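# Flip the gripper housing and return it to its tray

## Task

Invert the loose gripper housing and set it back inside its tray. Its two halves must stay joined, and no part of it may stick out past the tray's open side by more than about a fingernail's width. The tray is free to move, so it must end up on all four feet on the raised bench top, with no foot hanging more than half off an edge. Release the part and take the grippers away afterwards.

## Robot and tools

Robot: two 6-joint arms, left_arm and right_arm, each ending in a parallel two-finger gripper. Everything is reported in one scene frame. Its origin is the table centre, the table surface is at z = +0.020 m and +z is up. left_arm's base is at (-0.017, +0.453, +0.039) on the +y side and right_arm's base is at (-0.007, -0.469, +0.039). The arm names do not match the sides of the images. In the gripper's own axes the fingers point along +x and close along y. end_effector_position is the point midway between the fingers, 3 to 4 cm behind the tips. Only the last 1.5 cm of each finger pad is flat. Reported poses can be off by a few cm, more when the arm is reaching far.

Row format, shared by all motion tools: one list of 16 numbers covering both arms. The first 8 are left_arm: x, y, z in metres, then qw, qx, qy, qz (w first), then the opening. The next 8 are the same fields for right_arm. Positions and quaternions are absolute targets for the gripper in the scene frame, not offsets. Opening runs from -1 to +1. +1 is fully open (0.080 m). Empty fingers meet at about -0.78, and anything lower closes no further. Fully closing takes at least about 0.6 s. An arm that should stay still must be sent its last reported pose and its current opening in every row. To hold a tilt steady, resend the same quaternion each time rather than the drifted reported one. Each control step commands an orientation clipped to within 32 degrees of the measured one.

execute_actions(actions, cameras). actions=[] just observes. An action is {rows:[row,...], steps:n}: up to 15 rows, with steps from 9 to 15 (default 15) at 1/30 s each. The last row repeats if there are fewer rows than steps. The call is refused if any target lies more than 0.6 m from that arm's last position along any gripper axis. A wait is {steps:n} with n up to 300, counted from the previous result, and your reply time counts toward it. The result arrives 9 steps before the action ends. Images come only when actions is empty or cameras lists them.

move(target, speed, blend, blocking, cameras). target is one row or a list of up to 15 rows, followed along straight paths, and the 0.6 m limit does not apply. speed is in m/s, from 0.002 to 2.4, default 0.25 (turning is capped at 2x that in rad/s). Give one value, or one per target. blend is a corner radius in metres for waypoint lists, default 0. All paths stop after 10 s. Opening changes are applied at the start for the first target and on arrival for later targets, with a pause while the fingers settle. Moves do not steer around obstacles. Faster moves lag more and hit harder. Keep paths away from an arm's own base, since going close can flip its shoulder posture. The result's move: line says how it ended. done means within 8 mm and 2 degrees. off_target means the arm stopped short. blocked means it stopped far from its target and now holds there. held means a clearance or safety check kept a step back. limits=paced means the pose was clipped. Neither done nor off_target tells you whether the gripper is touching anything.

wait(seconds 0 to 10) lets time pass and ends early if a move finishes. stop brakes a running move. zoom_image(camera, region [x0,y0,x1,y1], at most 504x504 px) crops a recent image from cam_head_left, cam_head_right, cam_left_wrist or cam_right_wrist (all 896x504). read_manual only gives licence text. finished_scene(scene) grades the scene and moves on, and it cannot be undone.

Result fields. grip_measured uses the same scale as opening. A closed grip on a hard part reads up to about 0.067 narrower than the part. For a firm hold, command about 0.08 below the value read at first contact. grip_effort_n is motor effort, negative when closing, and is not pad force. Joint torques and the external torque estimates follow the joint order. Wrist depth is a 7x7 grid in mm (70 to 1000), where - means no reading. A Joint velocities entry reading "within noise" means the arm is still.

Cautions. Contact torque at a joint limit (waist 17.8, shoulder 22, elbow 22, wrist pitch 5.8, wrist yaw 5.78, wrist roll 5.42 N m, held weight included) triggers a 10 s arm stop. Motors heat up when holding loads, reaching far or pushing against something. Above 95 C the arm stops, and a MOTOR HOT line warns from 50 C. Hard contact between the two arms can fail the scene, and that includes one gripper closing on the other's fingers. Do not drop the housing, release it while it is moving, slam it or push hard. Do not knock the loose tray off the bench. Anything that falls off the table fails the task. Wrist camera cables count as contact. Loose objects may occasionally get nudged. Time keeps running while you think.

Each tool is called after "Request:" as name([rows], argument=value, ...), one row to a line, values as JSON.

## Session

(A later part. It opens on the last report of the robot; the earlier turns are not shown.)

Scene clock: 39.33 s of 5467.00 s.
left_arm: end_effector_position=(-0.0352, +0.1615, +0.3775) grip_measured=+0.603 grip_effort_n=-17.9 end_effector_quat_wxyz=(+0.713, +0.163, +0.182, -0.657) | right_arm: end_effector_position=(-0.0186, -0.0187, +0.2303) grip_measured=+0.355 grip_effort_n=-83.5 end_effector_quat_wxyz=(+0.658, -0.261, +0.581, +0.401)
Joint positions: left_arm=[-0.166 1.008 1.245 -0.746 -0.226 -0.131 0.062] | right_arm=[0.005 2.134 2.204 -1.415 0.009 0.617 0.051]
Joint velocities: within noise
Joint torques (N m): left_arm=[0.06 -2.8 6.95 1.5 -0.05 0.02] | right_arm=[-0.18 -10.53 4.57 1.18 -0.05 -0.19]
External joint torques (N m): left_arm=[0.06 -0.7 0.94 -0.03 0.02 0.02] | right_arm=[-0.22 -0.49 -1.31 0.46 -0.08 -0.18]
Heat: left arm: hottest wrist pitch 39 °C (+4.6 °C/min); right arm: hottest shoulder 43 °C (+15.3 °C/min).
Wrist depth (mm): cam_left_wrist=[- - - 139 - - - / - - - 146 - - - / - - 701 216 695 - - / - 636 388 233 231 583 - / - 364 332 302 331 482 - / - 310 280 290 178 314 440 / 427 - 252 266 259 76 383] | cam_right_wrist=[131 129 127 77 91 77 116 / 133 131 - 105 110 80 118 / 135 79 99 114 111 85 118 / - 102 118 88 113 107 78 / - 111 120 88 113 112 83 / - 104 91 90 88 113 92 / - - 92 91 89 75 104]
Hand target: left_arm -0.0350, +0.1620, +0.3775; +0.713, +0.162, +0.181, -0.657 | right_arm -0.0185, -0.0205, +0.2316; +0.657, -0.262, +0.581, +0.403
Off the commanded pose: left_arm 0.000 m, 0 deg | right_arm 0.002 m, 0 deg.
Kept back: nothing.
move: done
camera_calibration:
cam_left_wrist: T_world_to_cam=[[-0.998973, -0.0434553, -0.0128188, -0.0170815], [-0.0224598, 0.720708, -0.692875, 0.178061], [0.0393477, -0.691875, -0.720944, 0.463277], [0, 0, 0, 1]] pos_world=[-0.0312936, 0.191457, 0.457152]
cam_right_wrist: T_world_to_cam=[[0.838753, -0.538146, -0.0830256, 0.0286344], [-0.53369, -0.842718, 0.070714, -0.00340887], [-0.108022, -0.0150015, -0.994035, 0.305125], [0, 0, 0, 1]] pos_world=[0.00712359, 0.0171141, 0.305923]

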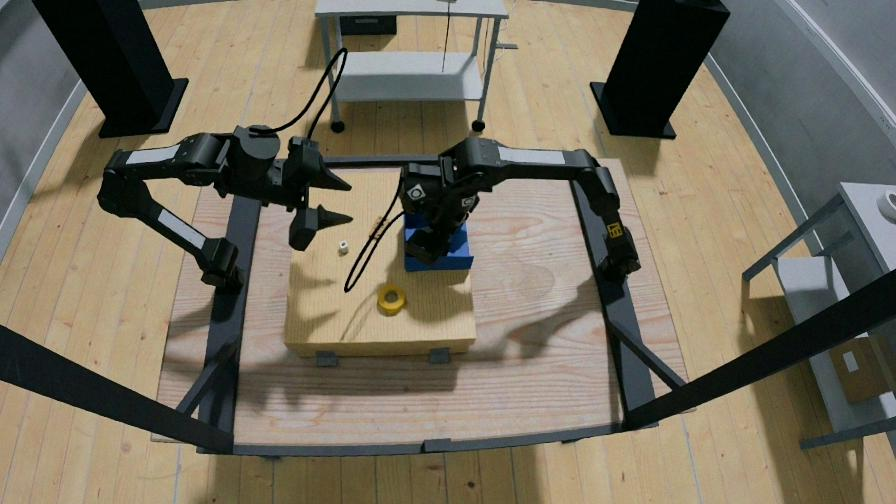

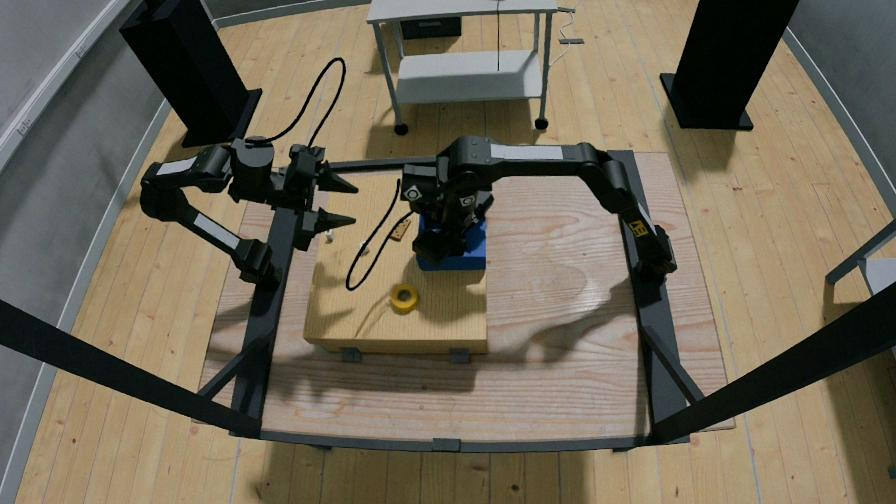

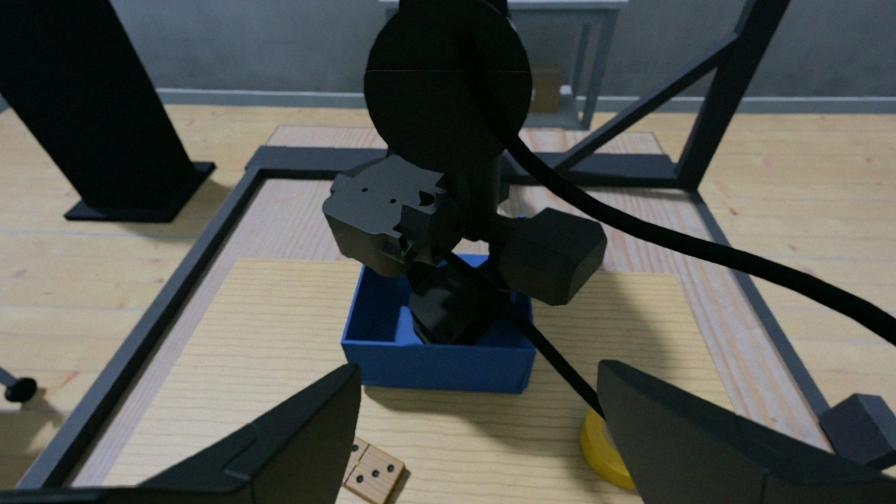

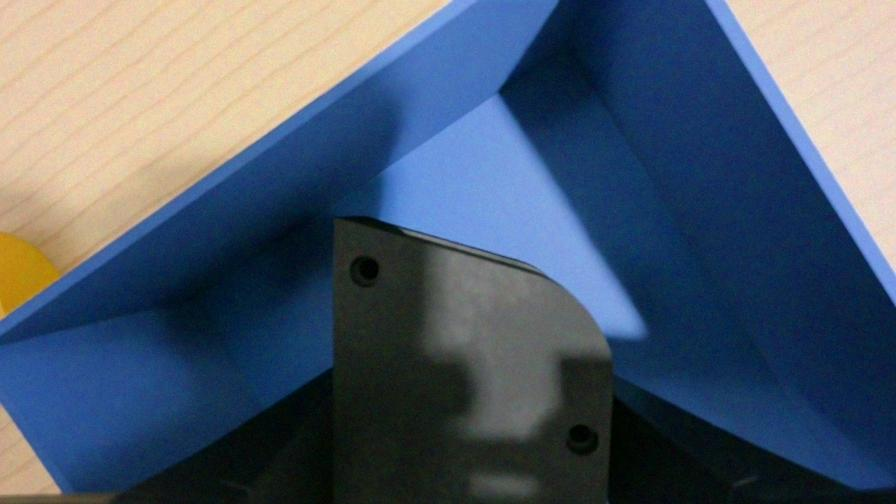

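Request:
move(target=[-0.035,0.162,0.3775,0.713,0.162,0.181,-0.657,0.6,0.008,-0.0485,0.2318,0.6569,-0.2617,0.5809,0.4029,0.28], speed=0.06)

Request:
zoom_image(camera="cam_left_wrist", region=[330, 200, 580, 410])

Scene clock: 40.93 s of 5467.00 s.
left_arm: end_effector_position=(-0.0352, +0.1615, +0.3775) grip_measured=+0.603 grip_effort_n=-17.4 end_effector_quat_wxyz=(+0.713, +0.163, +0.182, -0.657) | right_arm: end_effector_position=(+0.0053, -0.0461, +0.2308) grip_measured=+0.355 grip_effort_n=-83.5 end_effector_quat_wxyz=(+0.656, -0.262, +0.582, +0.403)
Joint positions: left_arm=[-0.166 1.008 1.245 -0.746 -0.226 -0.131 0.062] | right_arm=[-0.056 1.996 1.997 -1.346 -0.009 0.553 0.051]
Joint velocities: within noise
Joint torques (N m): left_arm=[-0.14 -2.8 6.94 1.51 -0.03 0.02] | right_arm=[-0.62 -9.66 4.6 1.16 0.08 -0.21]
External joint torques (N m): left_arm=[-0.13 -0.66 0.84 -0.05 0.04 0.02] | right_arm=[-0.63 -0.42 -1.46 0.4 0.06 -0.2]
Heat: left arm: hottest wrist pitch 39 °C (+4.4 °C/min); right arm: hottest shoulder 43 °C (+14.7 °C/min).
Wrist depth (mm): cam_left_wrist=[- - 164 166 - - - / - - 256 253 - - - / - - 233 257 691 - - / - 629 387 313 580 579 - / - 368 334 315 340 485 - / - 309 280 289 270 313 393 / 427 - 252 266 259 77 381] | cam_right_wrist=[- 81 100 110 122 120 117 / - 96 115 114 123 121 119 / 106 118 117 115 97 123 120 / 122 120 118 88 114 124 121 / 120 122 120 89 87 124 124 / 109 122 91 90 88 86 268 / - - 92 91 89 75 271]
Hand target: left_arm -0.0350, +0.1620, +0.3775; +0.713, +0.162, +0.181, -0.657 | right_arm +0.0080, -0.0485, +0.2318; +0.657, -0.262, +0.581, +0.403
Off the commanded pose: left_arm 0.000 m, 0 deg | right_arm 0.004 m, 0 deg.
Kept back: nothing.
move: done
camera_calibration:
cam_left_wrist: T_world_to_cam=[[-0.998973, -0.0434553, -0.0128188, -0.0170815], [-0.0224598, 0.720708, -0.692875, 0.178061], [0.0393477, -0.691875, -0.720944, 0.463277], [0, 0, 0, 1]] pos_world=[-0.0312936, 0.191457, 0.457152]
cam_right_wrist: T_world_to_cam=[[0.841431, -0.533455, -0.0861365, -0.0051753], [-0.528699, -0.845683, 0.0727882, -0.0143745], [-0.111673, -0.0157059, -0.993621, 0.307784], [0, 0, 0, 1]] pos_world=[0.0311262, -0.010083, 0.306421]

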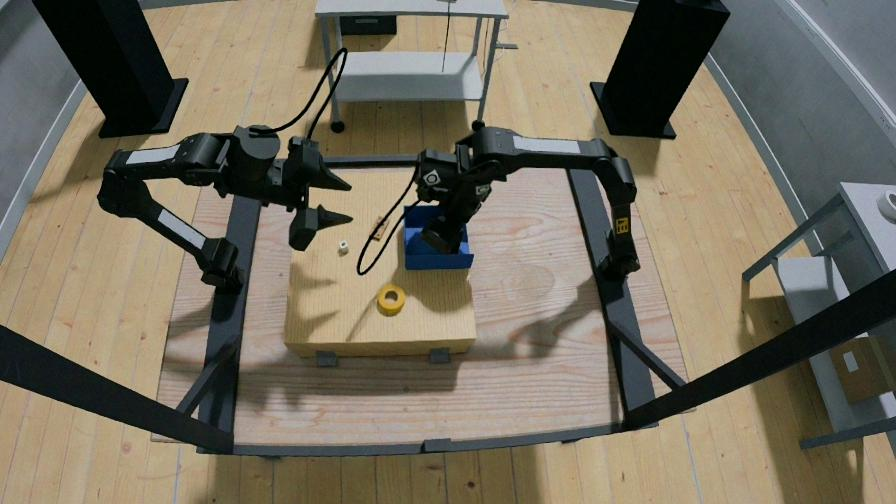

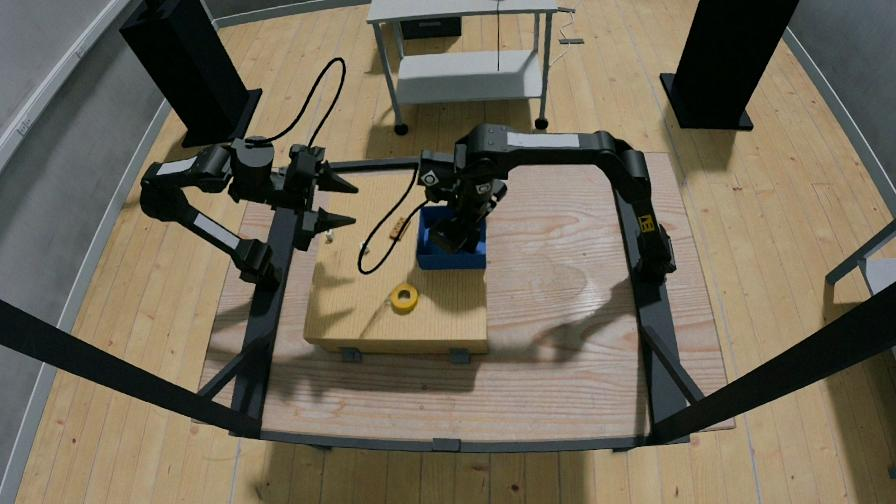

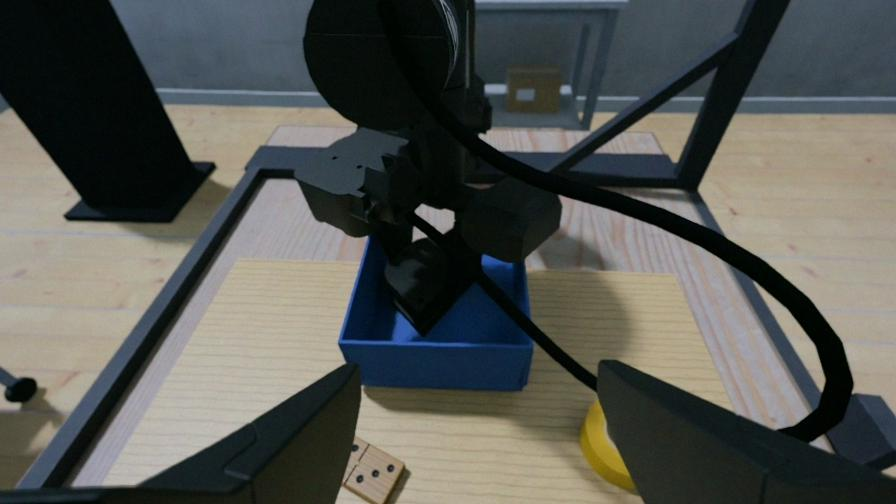

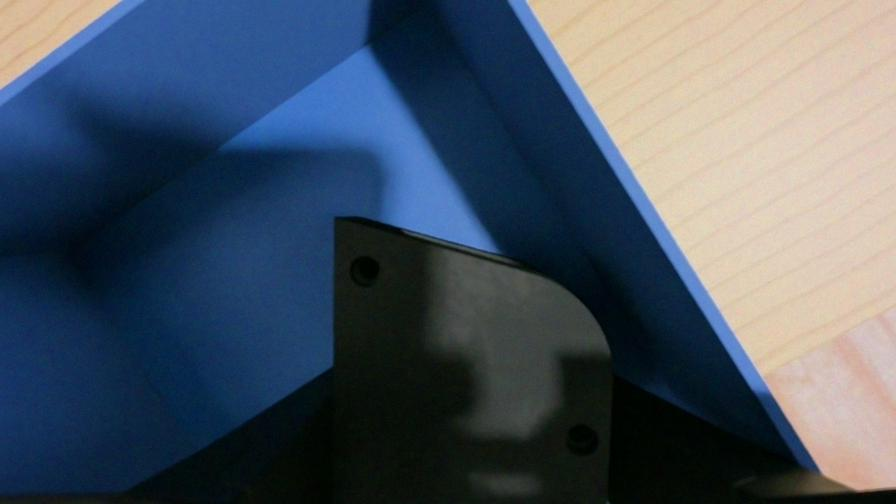

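Scaled by 2.016 from the camera's 896x504 image, which has a finer 1280x720 frame.

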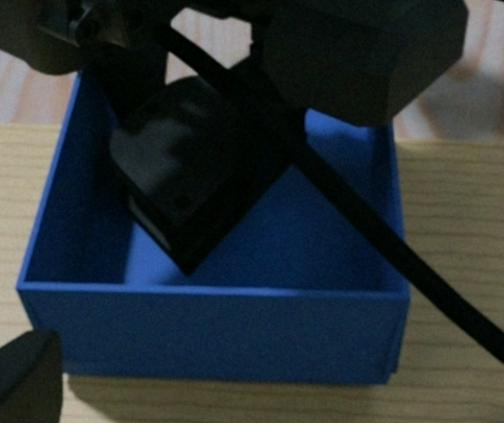

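Request:
move([
  [-0.035,0.162,0.3775,0.713,0.162,0.181,-0.657,0.6,0.0055,-0.0465,0.2315,0.6569,-0.2617,0.5809,0.4029,0.5],
  [-0.035,0.162,0.3775,0.713,0.162,0.181,-0.657,0.6,0.002,-0.0455,0.229,0.6868,-0.2945,0.5562,0.3636,0.5],
], speed=0.06)

Request:
zoom_image(camera="cam_right_wrist", region=[280, 180, 664, 504])

Scene clock: 43.57 s of 5467.00 s.
left_arm: end_effector_position=(-0.0352, +0.1615, +0.3775) grip_measured=+0.603 grip_effort_n=-17.4 end_effector_quat_wxyz=(+0.713, +0.163, +0.182, -0.657) | right_arm: end_effector_position=(+0.0023, -0.0478, +0.2316) grip_measured=+0.497 grip_effort_n=16.0 end_effector_quat_wxyz=(+0.686, -0.294, +0.555, +0.367)
Joint positions: left_arm=[-0.166 1.008 1.245 -0.746 -0.226 -0.131 0.062] | right_arm=[-0.004 2.039 2.068 -1.423 0.118 0.602 0.057]
Joint velocities: within noise
Joint torques (N m): left_arm=[0.1 -2.82 6.89 1.51 -0.03 0.05] | right_arm=[0.1 -7.74 6.37 0.88 0.2 0.19]
External joint torques (N m): left_arm=[0.12 -0.67 0.82 -0.04 0.04 0.04] | right_arm=[0.13 1.64 0.52 0.26 0.09 0.19]
Heat: left arm: hottest elbow 39 °C (+5.5 °C/min); right arm: hottest shoulder 43 °C (+13.8 °C/min).
Wrist depth (mm): cam_left_wrist=[- - - 156 - - - / - - - 168 - - - / - - 242 250 666 - - / - 640 388 322 586 577 - / - 365 333 320 340 488 - / - 310 280 289 202 314 450 / 425 - 253 266 258 77 379] | cam_right_wrist=[- 86 106 99 128 129 131 / - 101 114 115 129 130 132 / 107 115 115 116 91 132 133 / 115 115 115 90 103 133 134 / 115 116 117 91 93 85 292 / 114 117 91 92 93 86 295 / - - 92 93 94 75 296]
Hand target: left_arm -0.0350, +0.1620, +0.3775; +0.713, +0.162, +0.181, -0.657 | right_arm +0.0019, -0.0455, +0.2290; +0.687, -0.294, +0.556, +0.364
Off the commanded pose: left_arm 0.000 m, 0 deg | right_arm 0.003 m, 0 deg.
Kept back: nothing.
move: done
camera_calibration:
cam_left_wrist: T_world_to_cam=[[-0.998973, -0.0434553, -0.0128188, -0.0170815], [-0.0224598, 0.720708, -0.692875, 0.178061], [0.0393477, -0.691875, -0.720944, 0.463277], [0, 0, 0, 1]] pos_world=[-0.0312936, 0.191457, 0.457152]
cam_right_wrist: T_world_to_cam=[[0.832658, -0.552663, 0.0352695, -0.0325737], [-0.553786, -0.831127, 0.050487, -0.0115618], [0.00141111, -0.0615701, -0.998102, 0.306682], [0, 0, 0, 1]] pos_world=[0.0202872, -0.00872916, 0.307833]

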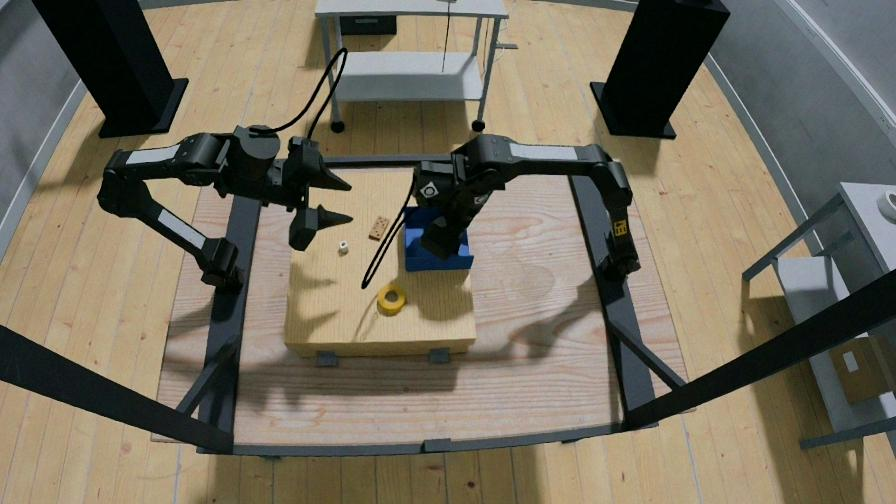

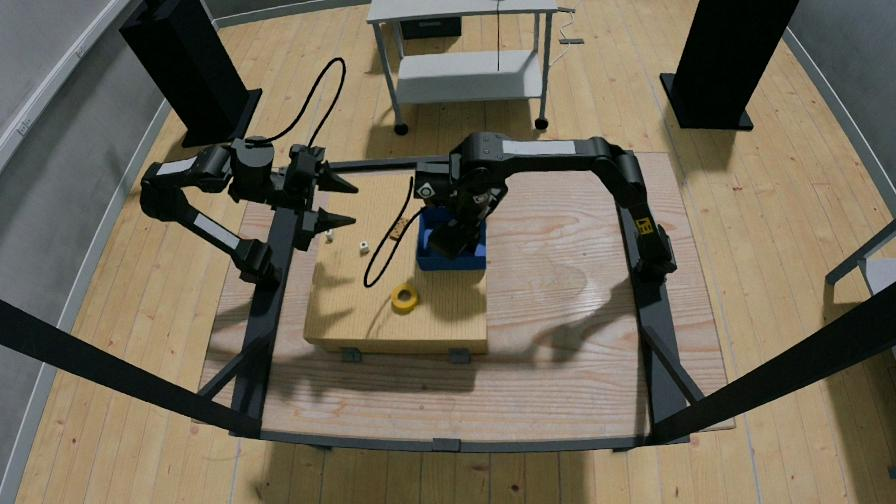

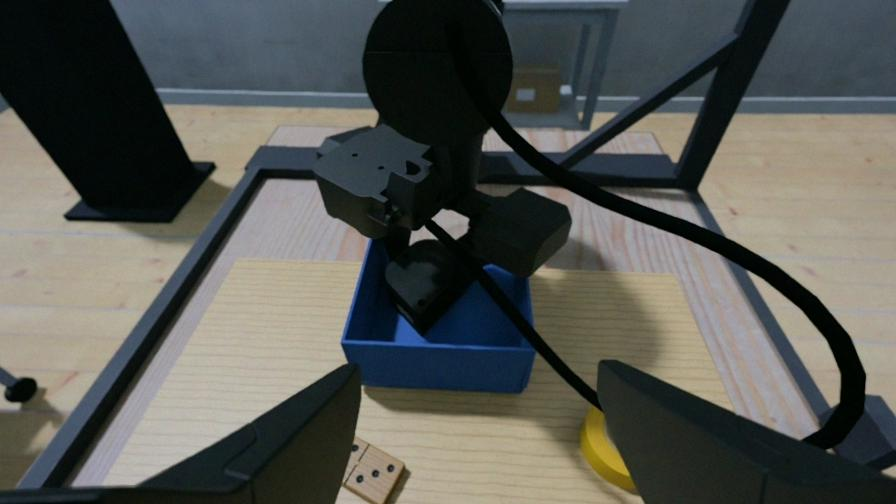

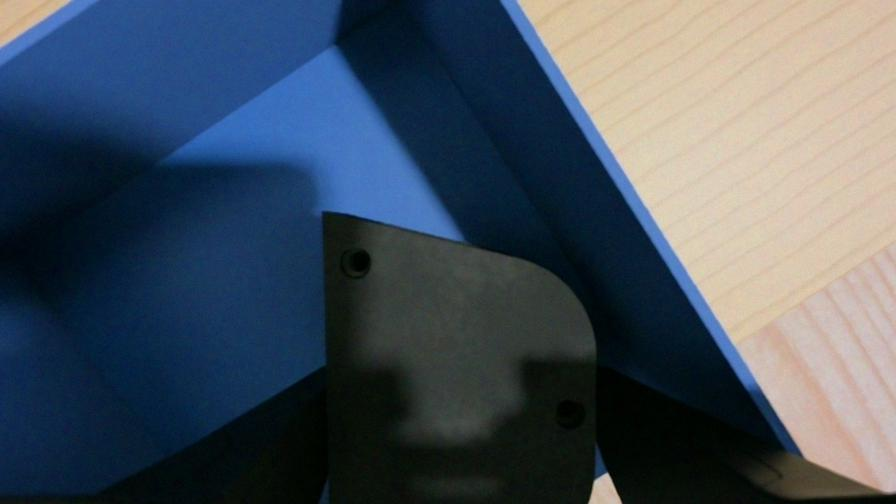

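Scaled by 1.312 from the camera's 896x504 image, which has a finer 1280x720 frame.

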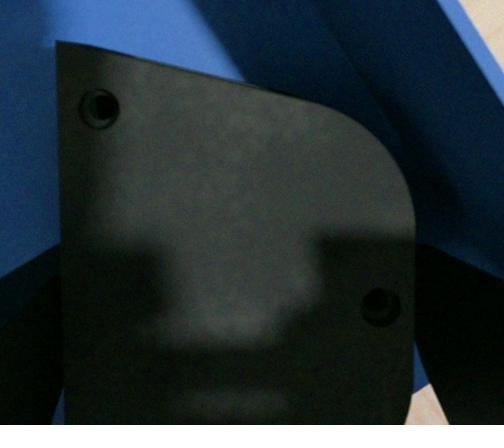

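Request:
move([
  [-0.035,0.162,0.3775,0.713,0.162,0.181,-0.657,0.6,0.002,-0.0445,0.225,0.6868,-0.2945,0.5562,0.3636,0.5],
], speed=0.05, cameras=[])

Request:
move([
  [-0.035,0.162,0.3775,0.713,0.162,0.181,-0.657,0.6,0.002,-0.0445,0.225,0.6868,-0.2945,0.5562,0.3636,0.22],
], speed=0.05)

Request:
zoom_image(camera="cam_right_wrist", region=[280, 180, 664, 504])

Scene clock: 45.57 s of 5467.00 s.
left_arm: end_effector_position=(-0.0352, +0.1615, +0.3775) grip_measured=+0.603 grip_effort_n=-17.4 end_effector_quat_wxyz=(+0.713, +0.163, +0.182, -0.657) | right_arm: end_effector_position=(+0.0025, -0.0452, +0.2324) grip_measured=+0.497 grip_effort_n=16.0 end_effector_quat_wxyz=(+0.688, -0.289, +0.553, +0.370)
Joint positions: left_arm=[-0.166 1.008 1.245 -0.746 -0.226 -0.131 0.062] | right_arm=[-0.004 2.039 2.069 -1.412 0.119 0.602 0.057]
Joint velocities: within noise
Joint torques (N m): left_arm=[-0.06 -2.91 6.54 1.5 -0.02 0.05] | right_arm=[0.15 -7.73 4.82 1.17 0.21 0.15]
External joint torques (N m): left_arm=[-0.07 -0.77 0.5 -0.04 0.06 0.05] | right_arm=[0.14 1.59 -1.05 0.5 0.11 0.15]
Heat: left arm: hottest elbow 39 °C (+5.3 °C/min); right arm: hottest shoulder 43 °C (+13.2 °C/min).
Wrist depth (mm): cam_left_wrist=[- - - 156 - - - / - - - 167 - - - / - - 241 249 668 - - / - 645 392 321 373 577 - / - 364 335 318 343 489 - / - 311 281 290 198 314 442 / 428 - 253 265 259 76 366] | cam_right_wrist=[- 80 101 97 129 130 131 / - 95 116 116 131 131 133 / 105 116 117 117 89 132 134 / 116 116 117 92 108 134 134 / 117 117 118 92 93 93 290 / 113 118 92 93 93 86 294 / - - 92 93 94 75 295]
Hand target: left_arm -0.0350, +0.1620, +0.3775; +0.713, +0.162, +0.181, -0.657 | right_arm +0.0020, -0.0446, +0.2251; +0.687, -0.295, +0.556, +0.364
Off the commanded pose: left_arm 0.000 m, 0 deg | right_arm 0.007 m, 1 deg.
Kept back: nothing.
move: done
No camera images: "cameras" was empty.

Scene clock: 46.27 s of 5467.00 s.
left_arm: end_effector_position=(-0.0352, +0.1615, +0.3775) grip_measured=+0.603 grip_effort_n=-17.4 end_effector_quat_wxyz=(+0.713, +0.163, +0.182, -0.657) | right_arm: end_effector_position=(+0.0026, -0.0451, +0.2324) grip_measured=+0.337 grip_effort_n=-83.5 end_effector_quat_wxyz=(+0.689, -0.289, +0.552, +0.370)
Joint positions: left_arm=[-0.166 1.008 1.245 -0.746 -0.226 -0.131 0.062] | right_arm=[-0.004 2.039 2.069 -1.411 0.12 0.602 0.05]
Joint velocities: within noise
Joint torques (N m): left_arm=[-0.14 -2.71 6.86 1.53 -0.04 0.04] | right_arm=[0.14 -7.73 4.8 1.13 0.17 0.15]
External joint torques (N m): left_arm=[-0.15 -0.56 0.81 -0.01 0.03 0.04] | right_arm=[0.18 1.7 -1.11 0.47 0.07 0.15]
Heat: left arm: hottest elbow 39 °C (+5.2 °C/min); right arm: hottest shoulder 43 °C (+13.0 °C/min).
Wrist depth (mm): cam_left_wrist=[- - - 155 - - - / - - - 168 - - - / - - 239 248 682 - - / - 643 390 311 581 576 - / - 369 333 315 341 487 - / - 310 280 290 199 312 439 / 428 - 253 265 259 76 365] | cam_right_wrist=[- 79 101 97 130 131 132 / - 95 116 116 131 132 133 / 104 116 117 118 86 133 134 / 116 117 117 92 109 134 135 / 117 118 118 92 93 93 292 / 113 119 92 93 94 89 294 / - - 93 94 94 74 296]
Hand target: left_arm -0.0350, +0.1620, +0.3775; +0.713, +0.162, +0.181, -0.657 | right_arm +0.0020, -0.0446, +0.2251; +0.687, -0.295, +0.556, +0.364
Off the commanded pose: left_arm 0.000 m, 0 deg | right_arm 0.007 m, 1 deg.
Kept back: nothing.
move: done
camera_calibration:
cam_left_wrist: T_world_to_cam=[[-0.998973, -0.0434553, -0.0128188, -0.0170815], [-0.0224598, 0.720708, -0.692875, 0.178061], [0.0393477, -0.691875, -0.720944, 0.463277], [0, 0, 0, 1]] pos_world=[-0.0312936, 0.191457, 0.457152]
cam_right_wrist: T_world_to_cam=[[0.832183, -0.553717, 0.02946, -0.0299634], [-0.554491, -0.83131, 0.0382617, -0.0063627], [0.00330418, -0.048176, -0.998833, 0.308454], [0, 0, 0, 1]] pos_world=[0.0203878, -0.00702055, 0.30922]

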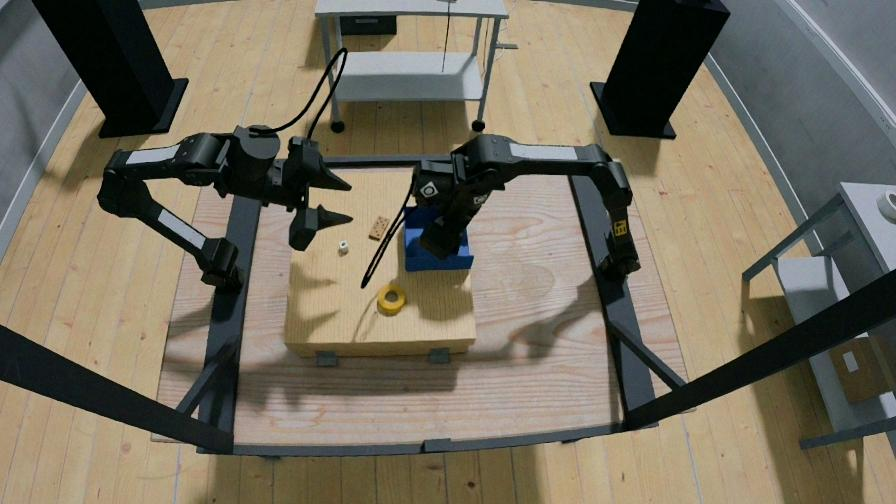

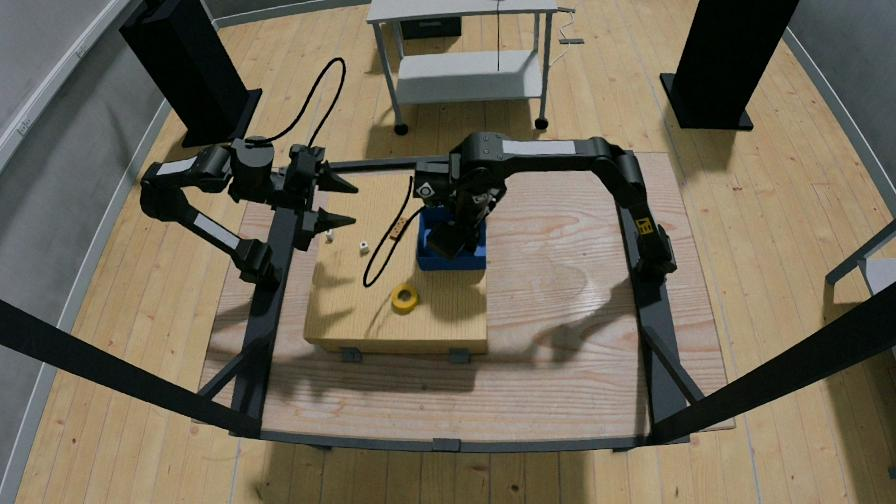

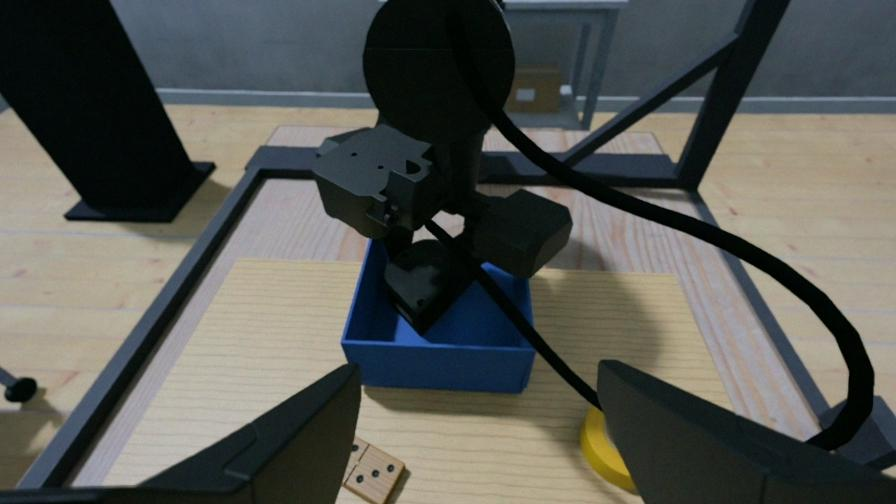

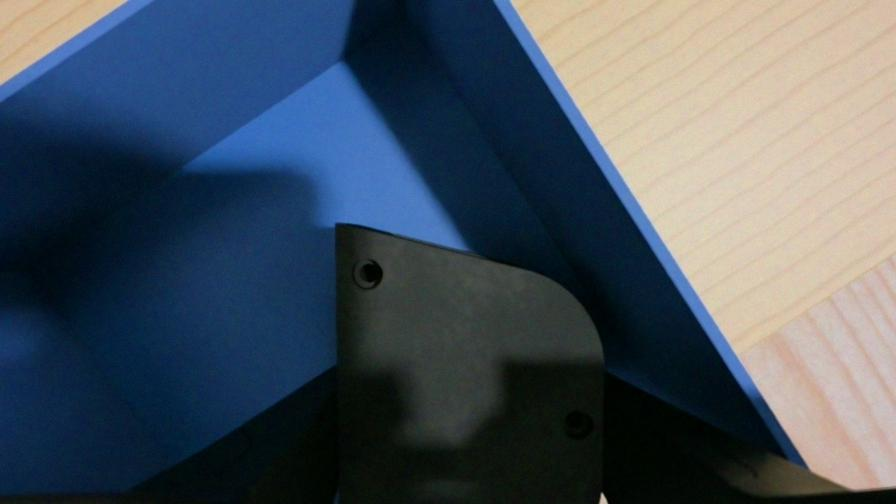

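Scaled by 1.312 from the camera's 896x504 image, which has a finer 1280x720 frame.

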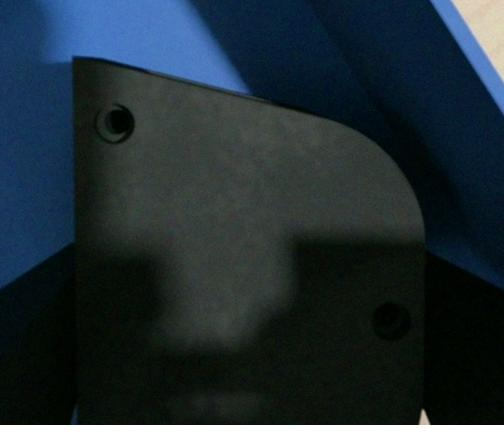

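Request:
move([
  [-0.035,0.162,0.3775,0.713,0.162,0.181,-0.657,0.6,0.001,-0.0475,0.270,0.6868,-0.2945,0.5562,0.3636,0.2],
], speed=0.1)

Request:
zoom_image(camera="cam_right_wrist", region=[280, 180, 664, 504])

Request:
zoom_image(camera="cam_left_wrist", region=[330, 180, 580, 390])

Scene clock: 47.53 s of 5467.00 s.
left_arm: end_effector_position=(-0.0352, +0.1615, +0.3775) grip_measured=+0.603 grip_effort_n=-17.9 end_effector_quat_wxyz=(+0.713, +0.163, +0.182, -0.657) | right_arm: end_effector_position=(+0.0019, -0.0494, +0.2697) grip_measured=+0.337 grip_effort_n=-83.5 end_effector_quat_wxyz=(+0.690, -0.285, +0.550, +0.374)
Joint positions: left_arm=[-0.166 1.008 1.245 -0.746 -0.226 -0.131 0.062] | right_arm=[-0.002 2.076 2.281 -1.575 0.12 0.603 0.05]
Joint velocities: within noise
Joint torques (N m): left_arm=[0.07 -2.84 6.86 1.51 0 0.04] | right_arm=[0.26 -8.29 6.34 0.91 0.22 0.09]
External joint torques (N m): left_arm=[0.08 -0.6 0.76 -0.03 0.07 0.03] | right_arm=[0.25 1.15 0.72 0.22 0.11 0.09]
Heat: left arm: hottest elbow 39 °C (+5.0 °C/min); right arm: hottest shoulder 43 °C (+12.6 °C/min).
Wrist depth (mm): cam_left_wrist=[- - - 217 - - - / - - 207 232 - 585 - / - - 706 232 253 - - / - 641 605 312 606 617 - / - 366 335 327 333 485 - / - 309 280 289 269 170 429 / 429 - 251 266 260 76 384] | cam_right_wrist=[164 164 119 138 167 169 169 / 165 121 139 149 168 170 171 / 114 137 154 155 169 171 171 / 135 155 155 113 154 172 326 / 127 155 156 92 93 326 329 / 114 138 92 93 94 328 330 / - - 93 94 94 74 332]
Hand target: left_arm -0.0350, +0.1620, +0.3775; +0.713, +0.162, +0.181, -0.657 | right_arm +0.0011, -0.0478, +0.2697; +0.691, -0.285, +0.550, +0.374
Off the commanded pose: left_arm 0.000 m, 0 deg | right_arm 0.002 m, 2 deg.
joint sent to its limit (right arm) — joint 4 (wrist pitch), lower limit.
Kept back: nothing.
move: done
camera_calibration:
cam_left_wrist: T_world_to_cam=[[-0.998973, -0.0434553, -0.0128188, -0.0170815], [-0.0224598, 0.720708, -0.692875, 0.178061], [0.0393477, -0.691875, -0.720944, 0.463277], [0, 0, 0, 1]] pos_world=[-0.0312936, 0.191457, 0.457152]
cam_right_wrist: T_world_to_cam=[[0.832663, -0.553328, 0.0223756, -0.0309153], [-0.553773, -0.832178, 0.0285709, -0.0091739], [0.00281135, -0.0361809, -0.999341, 0.346282], [0, 0, 0, 1]] pos_world=[0.0196883, -0.0122118, 0.347007]

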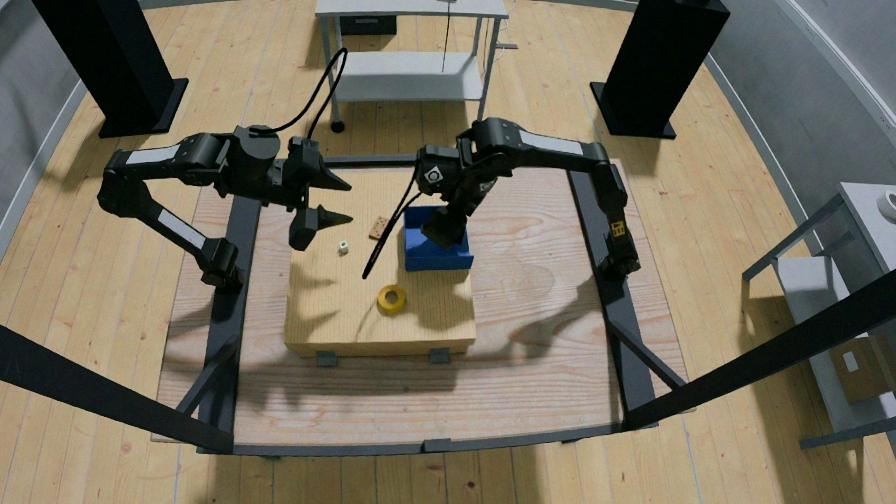

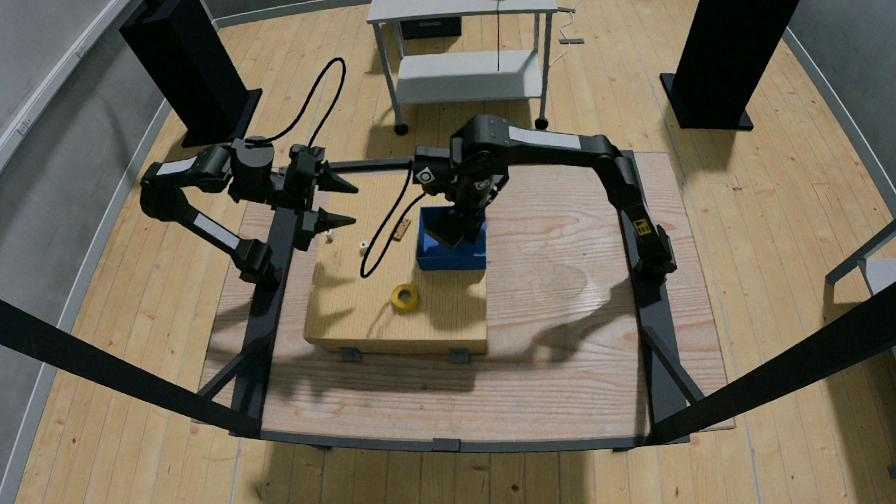

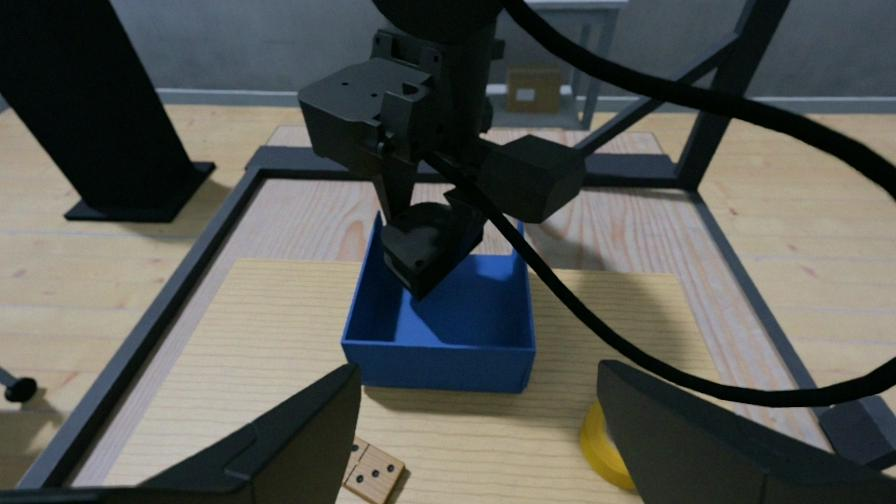

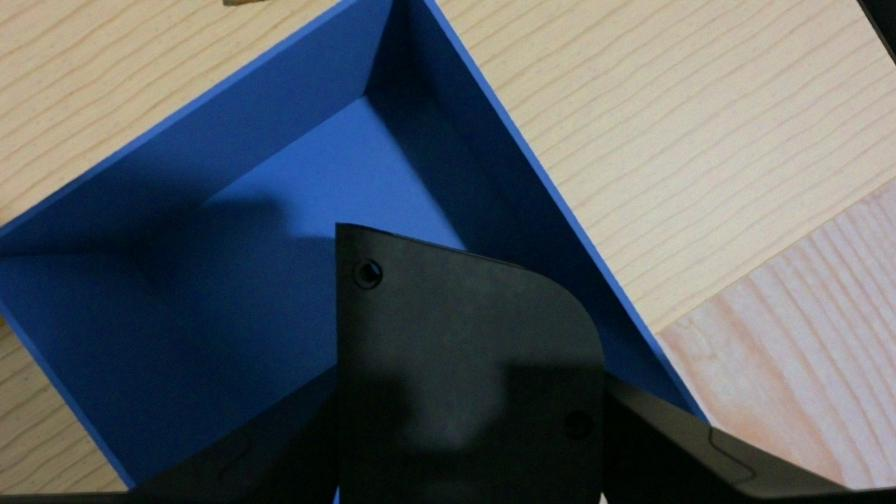

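Scaled by 1.312 from the camera's 896x504 image, which has a finer 1280x720 frame.

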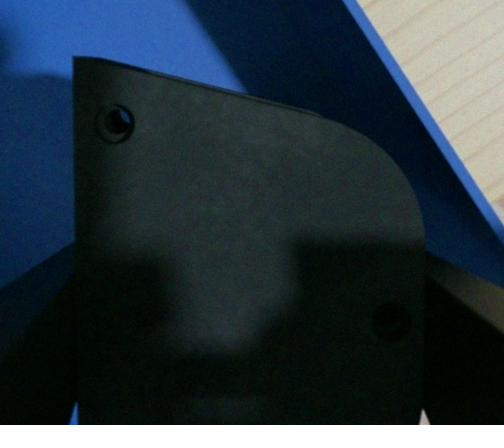

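Scaled by 2.016 from the camera's 896x504 image, which has a finer 1280x720 frame.

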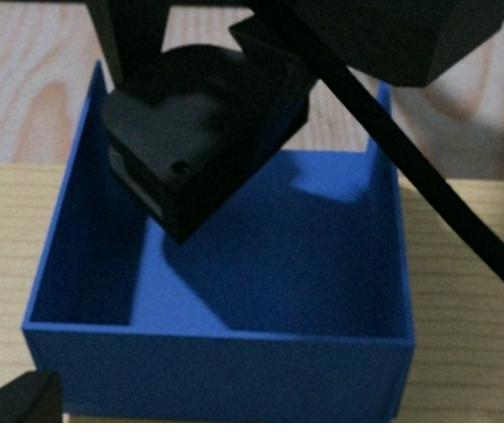

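Request:
move([
  [-0.035,0.162,0.3775,0.713,0.162,0.181,-0.657,0.6,-0.007,-0.085,0.315,0.6845,0.1289,0.6953,0.1770,0.2],
  [-0.05,0.03,0.392,0.4175,0.7025,-0.2366,-0.5263,0.5,-0.0107,-0.0991,0.3223,0.5042,0.5335,0.6187,-0.2796,0.2],
], speed=0.4, blend=0.02)

Request:
zoom_image(camera="cam_left_wrist", region=[196, 0, 700, 504])

Scene clock: 54.93 s of 5467.00 s.
left_arm: end_effector_position=(-0.0483, +0.0324, +0.3912) grip_measured=+0.504 grip_effort_n=-17.9 end_effector_quat_wxyz=(+0.418, +0.702, -0.235, -0.527) | right_arm: end_effector_position=(-0.0103, -0.1016, +0.3229) grip_measured=+0.337 grip_effort_n=-83.5 end_effector_quat_wxyz=(+0.504, +0.532, +0.620, -0.279)
Joint positions: left_arm=[-0.25 1.634 1.846 -0.902 -0.549 1.277 0.058] | right_arm=[0.023 1.737 1.998 -1.446 0.093 2.849 0.05]
Joint velocities: within noise
Joint torques (N m): left_arm=[-0.45 -5.77 8.8 1.1 -0.33 0.05] | right_arm=[0.16 -5.71 6.28 1.18 0.26 0.15]
External joint torques (N m): left_arm=[-0.4 0.58 2.88 -0.27 -0.16 0.09] | right_arm=[0.13 1.12 0.71 0.31 0.2 0.16]
Heat: left arm: hottest wrist pitch 40 °C (+4.4 °C/min); right arm: hottest shoulder 44 °C (+12.0 °C/min).
Wrist depth (mm): cam_left_wrist=[- - 468 539 427 212 180 / 344 365 183 580 455 217 185 / 162 173 186 571 480 217 177 / 156 167 - 229 292 233 189 / - - 201 662 278 241 199 / - - 116 - 107 228 211 / - - 86 - - - 205] | cam_right_wrist=[211 235 322 322 309 298 286 / 228 214 216 343 333 321 310 / 404 234 217 206 343 338 333 / 469 260 95 113 208 225 350 / 550 295 92 92 171 233 227 / - 330 92 93 94 255 257 / - - 93 94 94 75 -]
Hand target: left_arm -0.0500, +0.0301, +0.3920; +0.417, +0.702, -0.237, -0.526 | right_arm -0.0106, -0.0991, +0.3223; +0.504, +0.534, +0.619, -0.280
Off the commanded pose: left_arm 0.003 m, 0 deg | right_arm 0.003 m, 0 deg.
Kept back: nothing.
move: done
camera_calibration:
cam_left_wrist: T_world_to_cam=[[-0.0865367, 0.572627, -0.815236, 0.30239], [0.792616, 0.53532, 0.291877, -0.0595006], [0.603549, -0.620911, -0.500199, 0.322923], [0, 0, 0, 1]] pos_world=[-0.121571, 0.0592015, 0.425411]
cam_right_wrist: T_world_to_cam=[[-0.938752, -0.304597, -0.161136, 0.0153911], [-0.340891, 0.75252, 0.563477, -0.0704665], [-0.0503755, 0.583895, -0.810265, 0.398925], [0, 0, 0, 1]] pos_world=[0.0105231, -0.175215, 0.365421]

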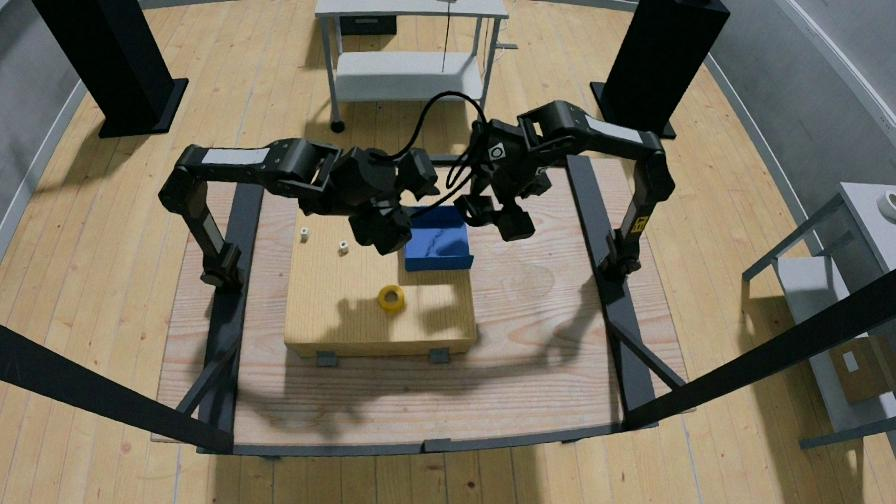

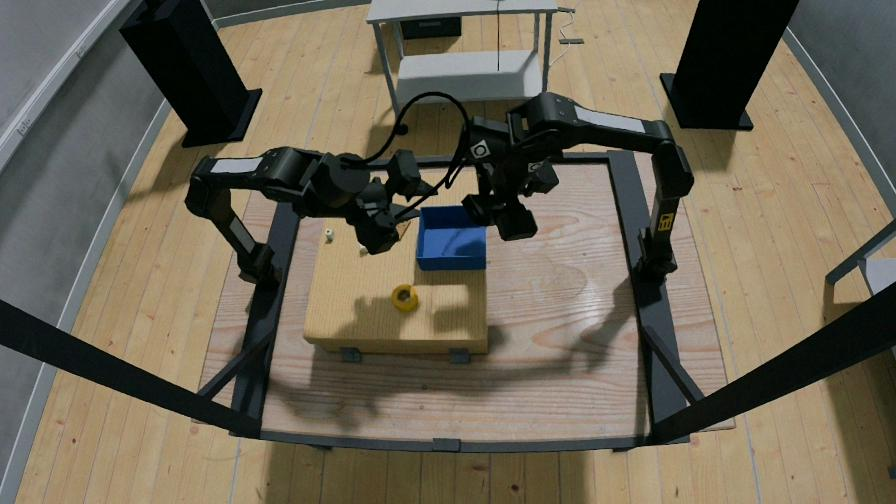

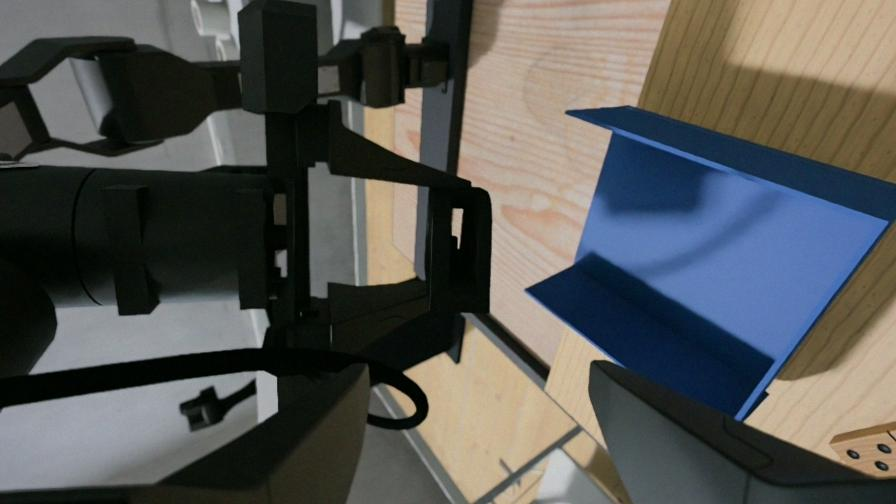

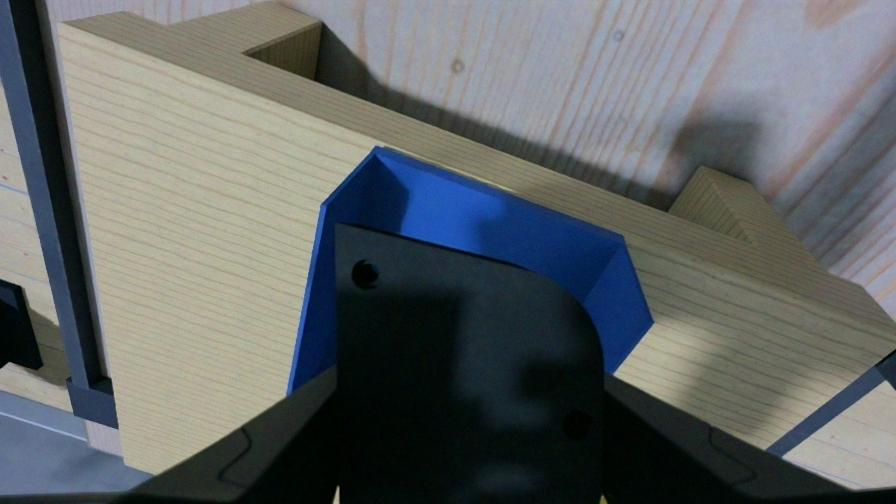

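Scaled by 1.000.

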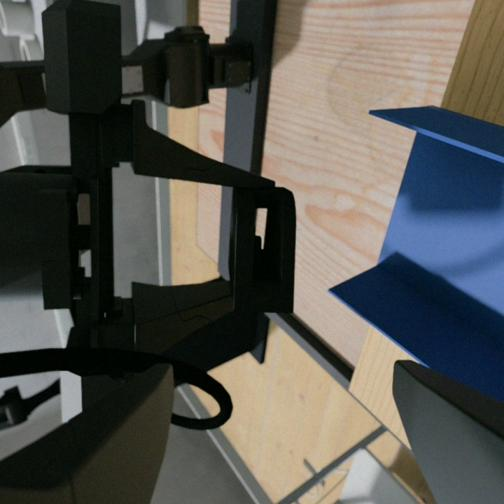

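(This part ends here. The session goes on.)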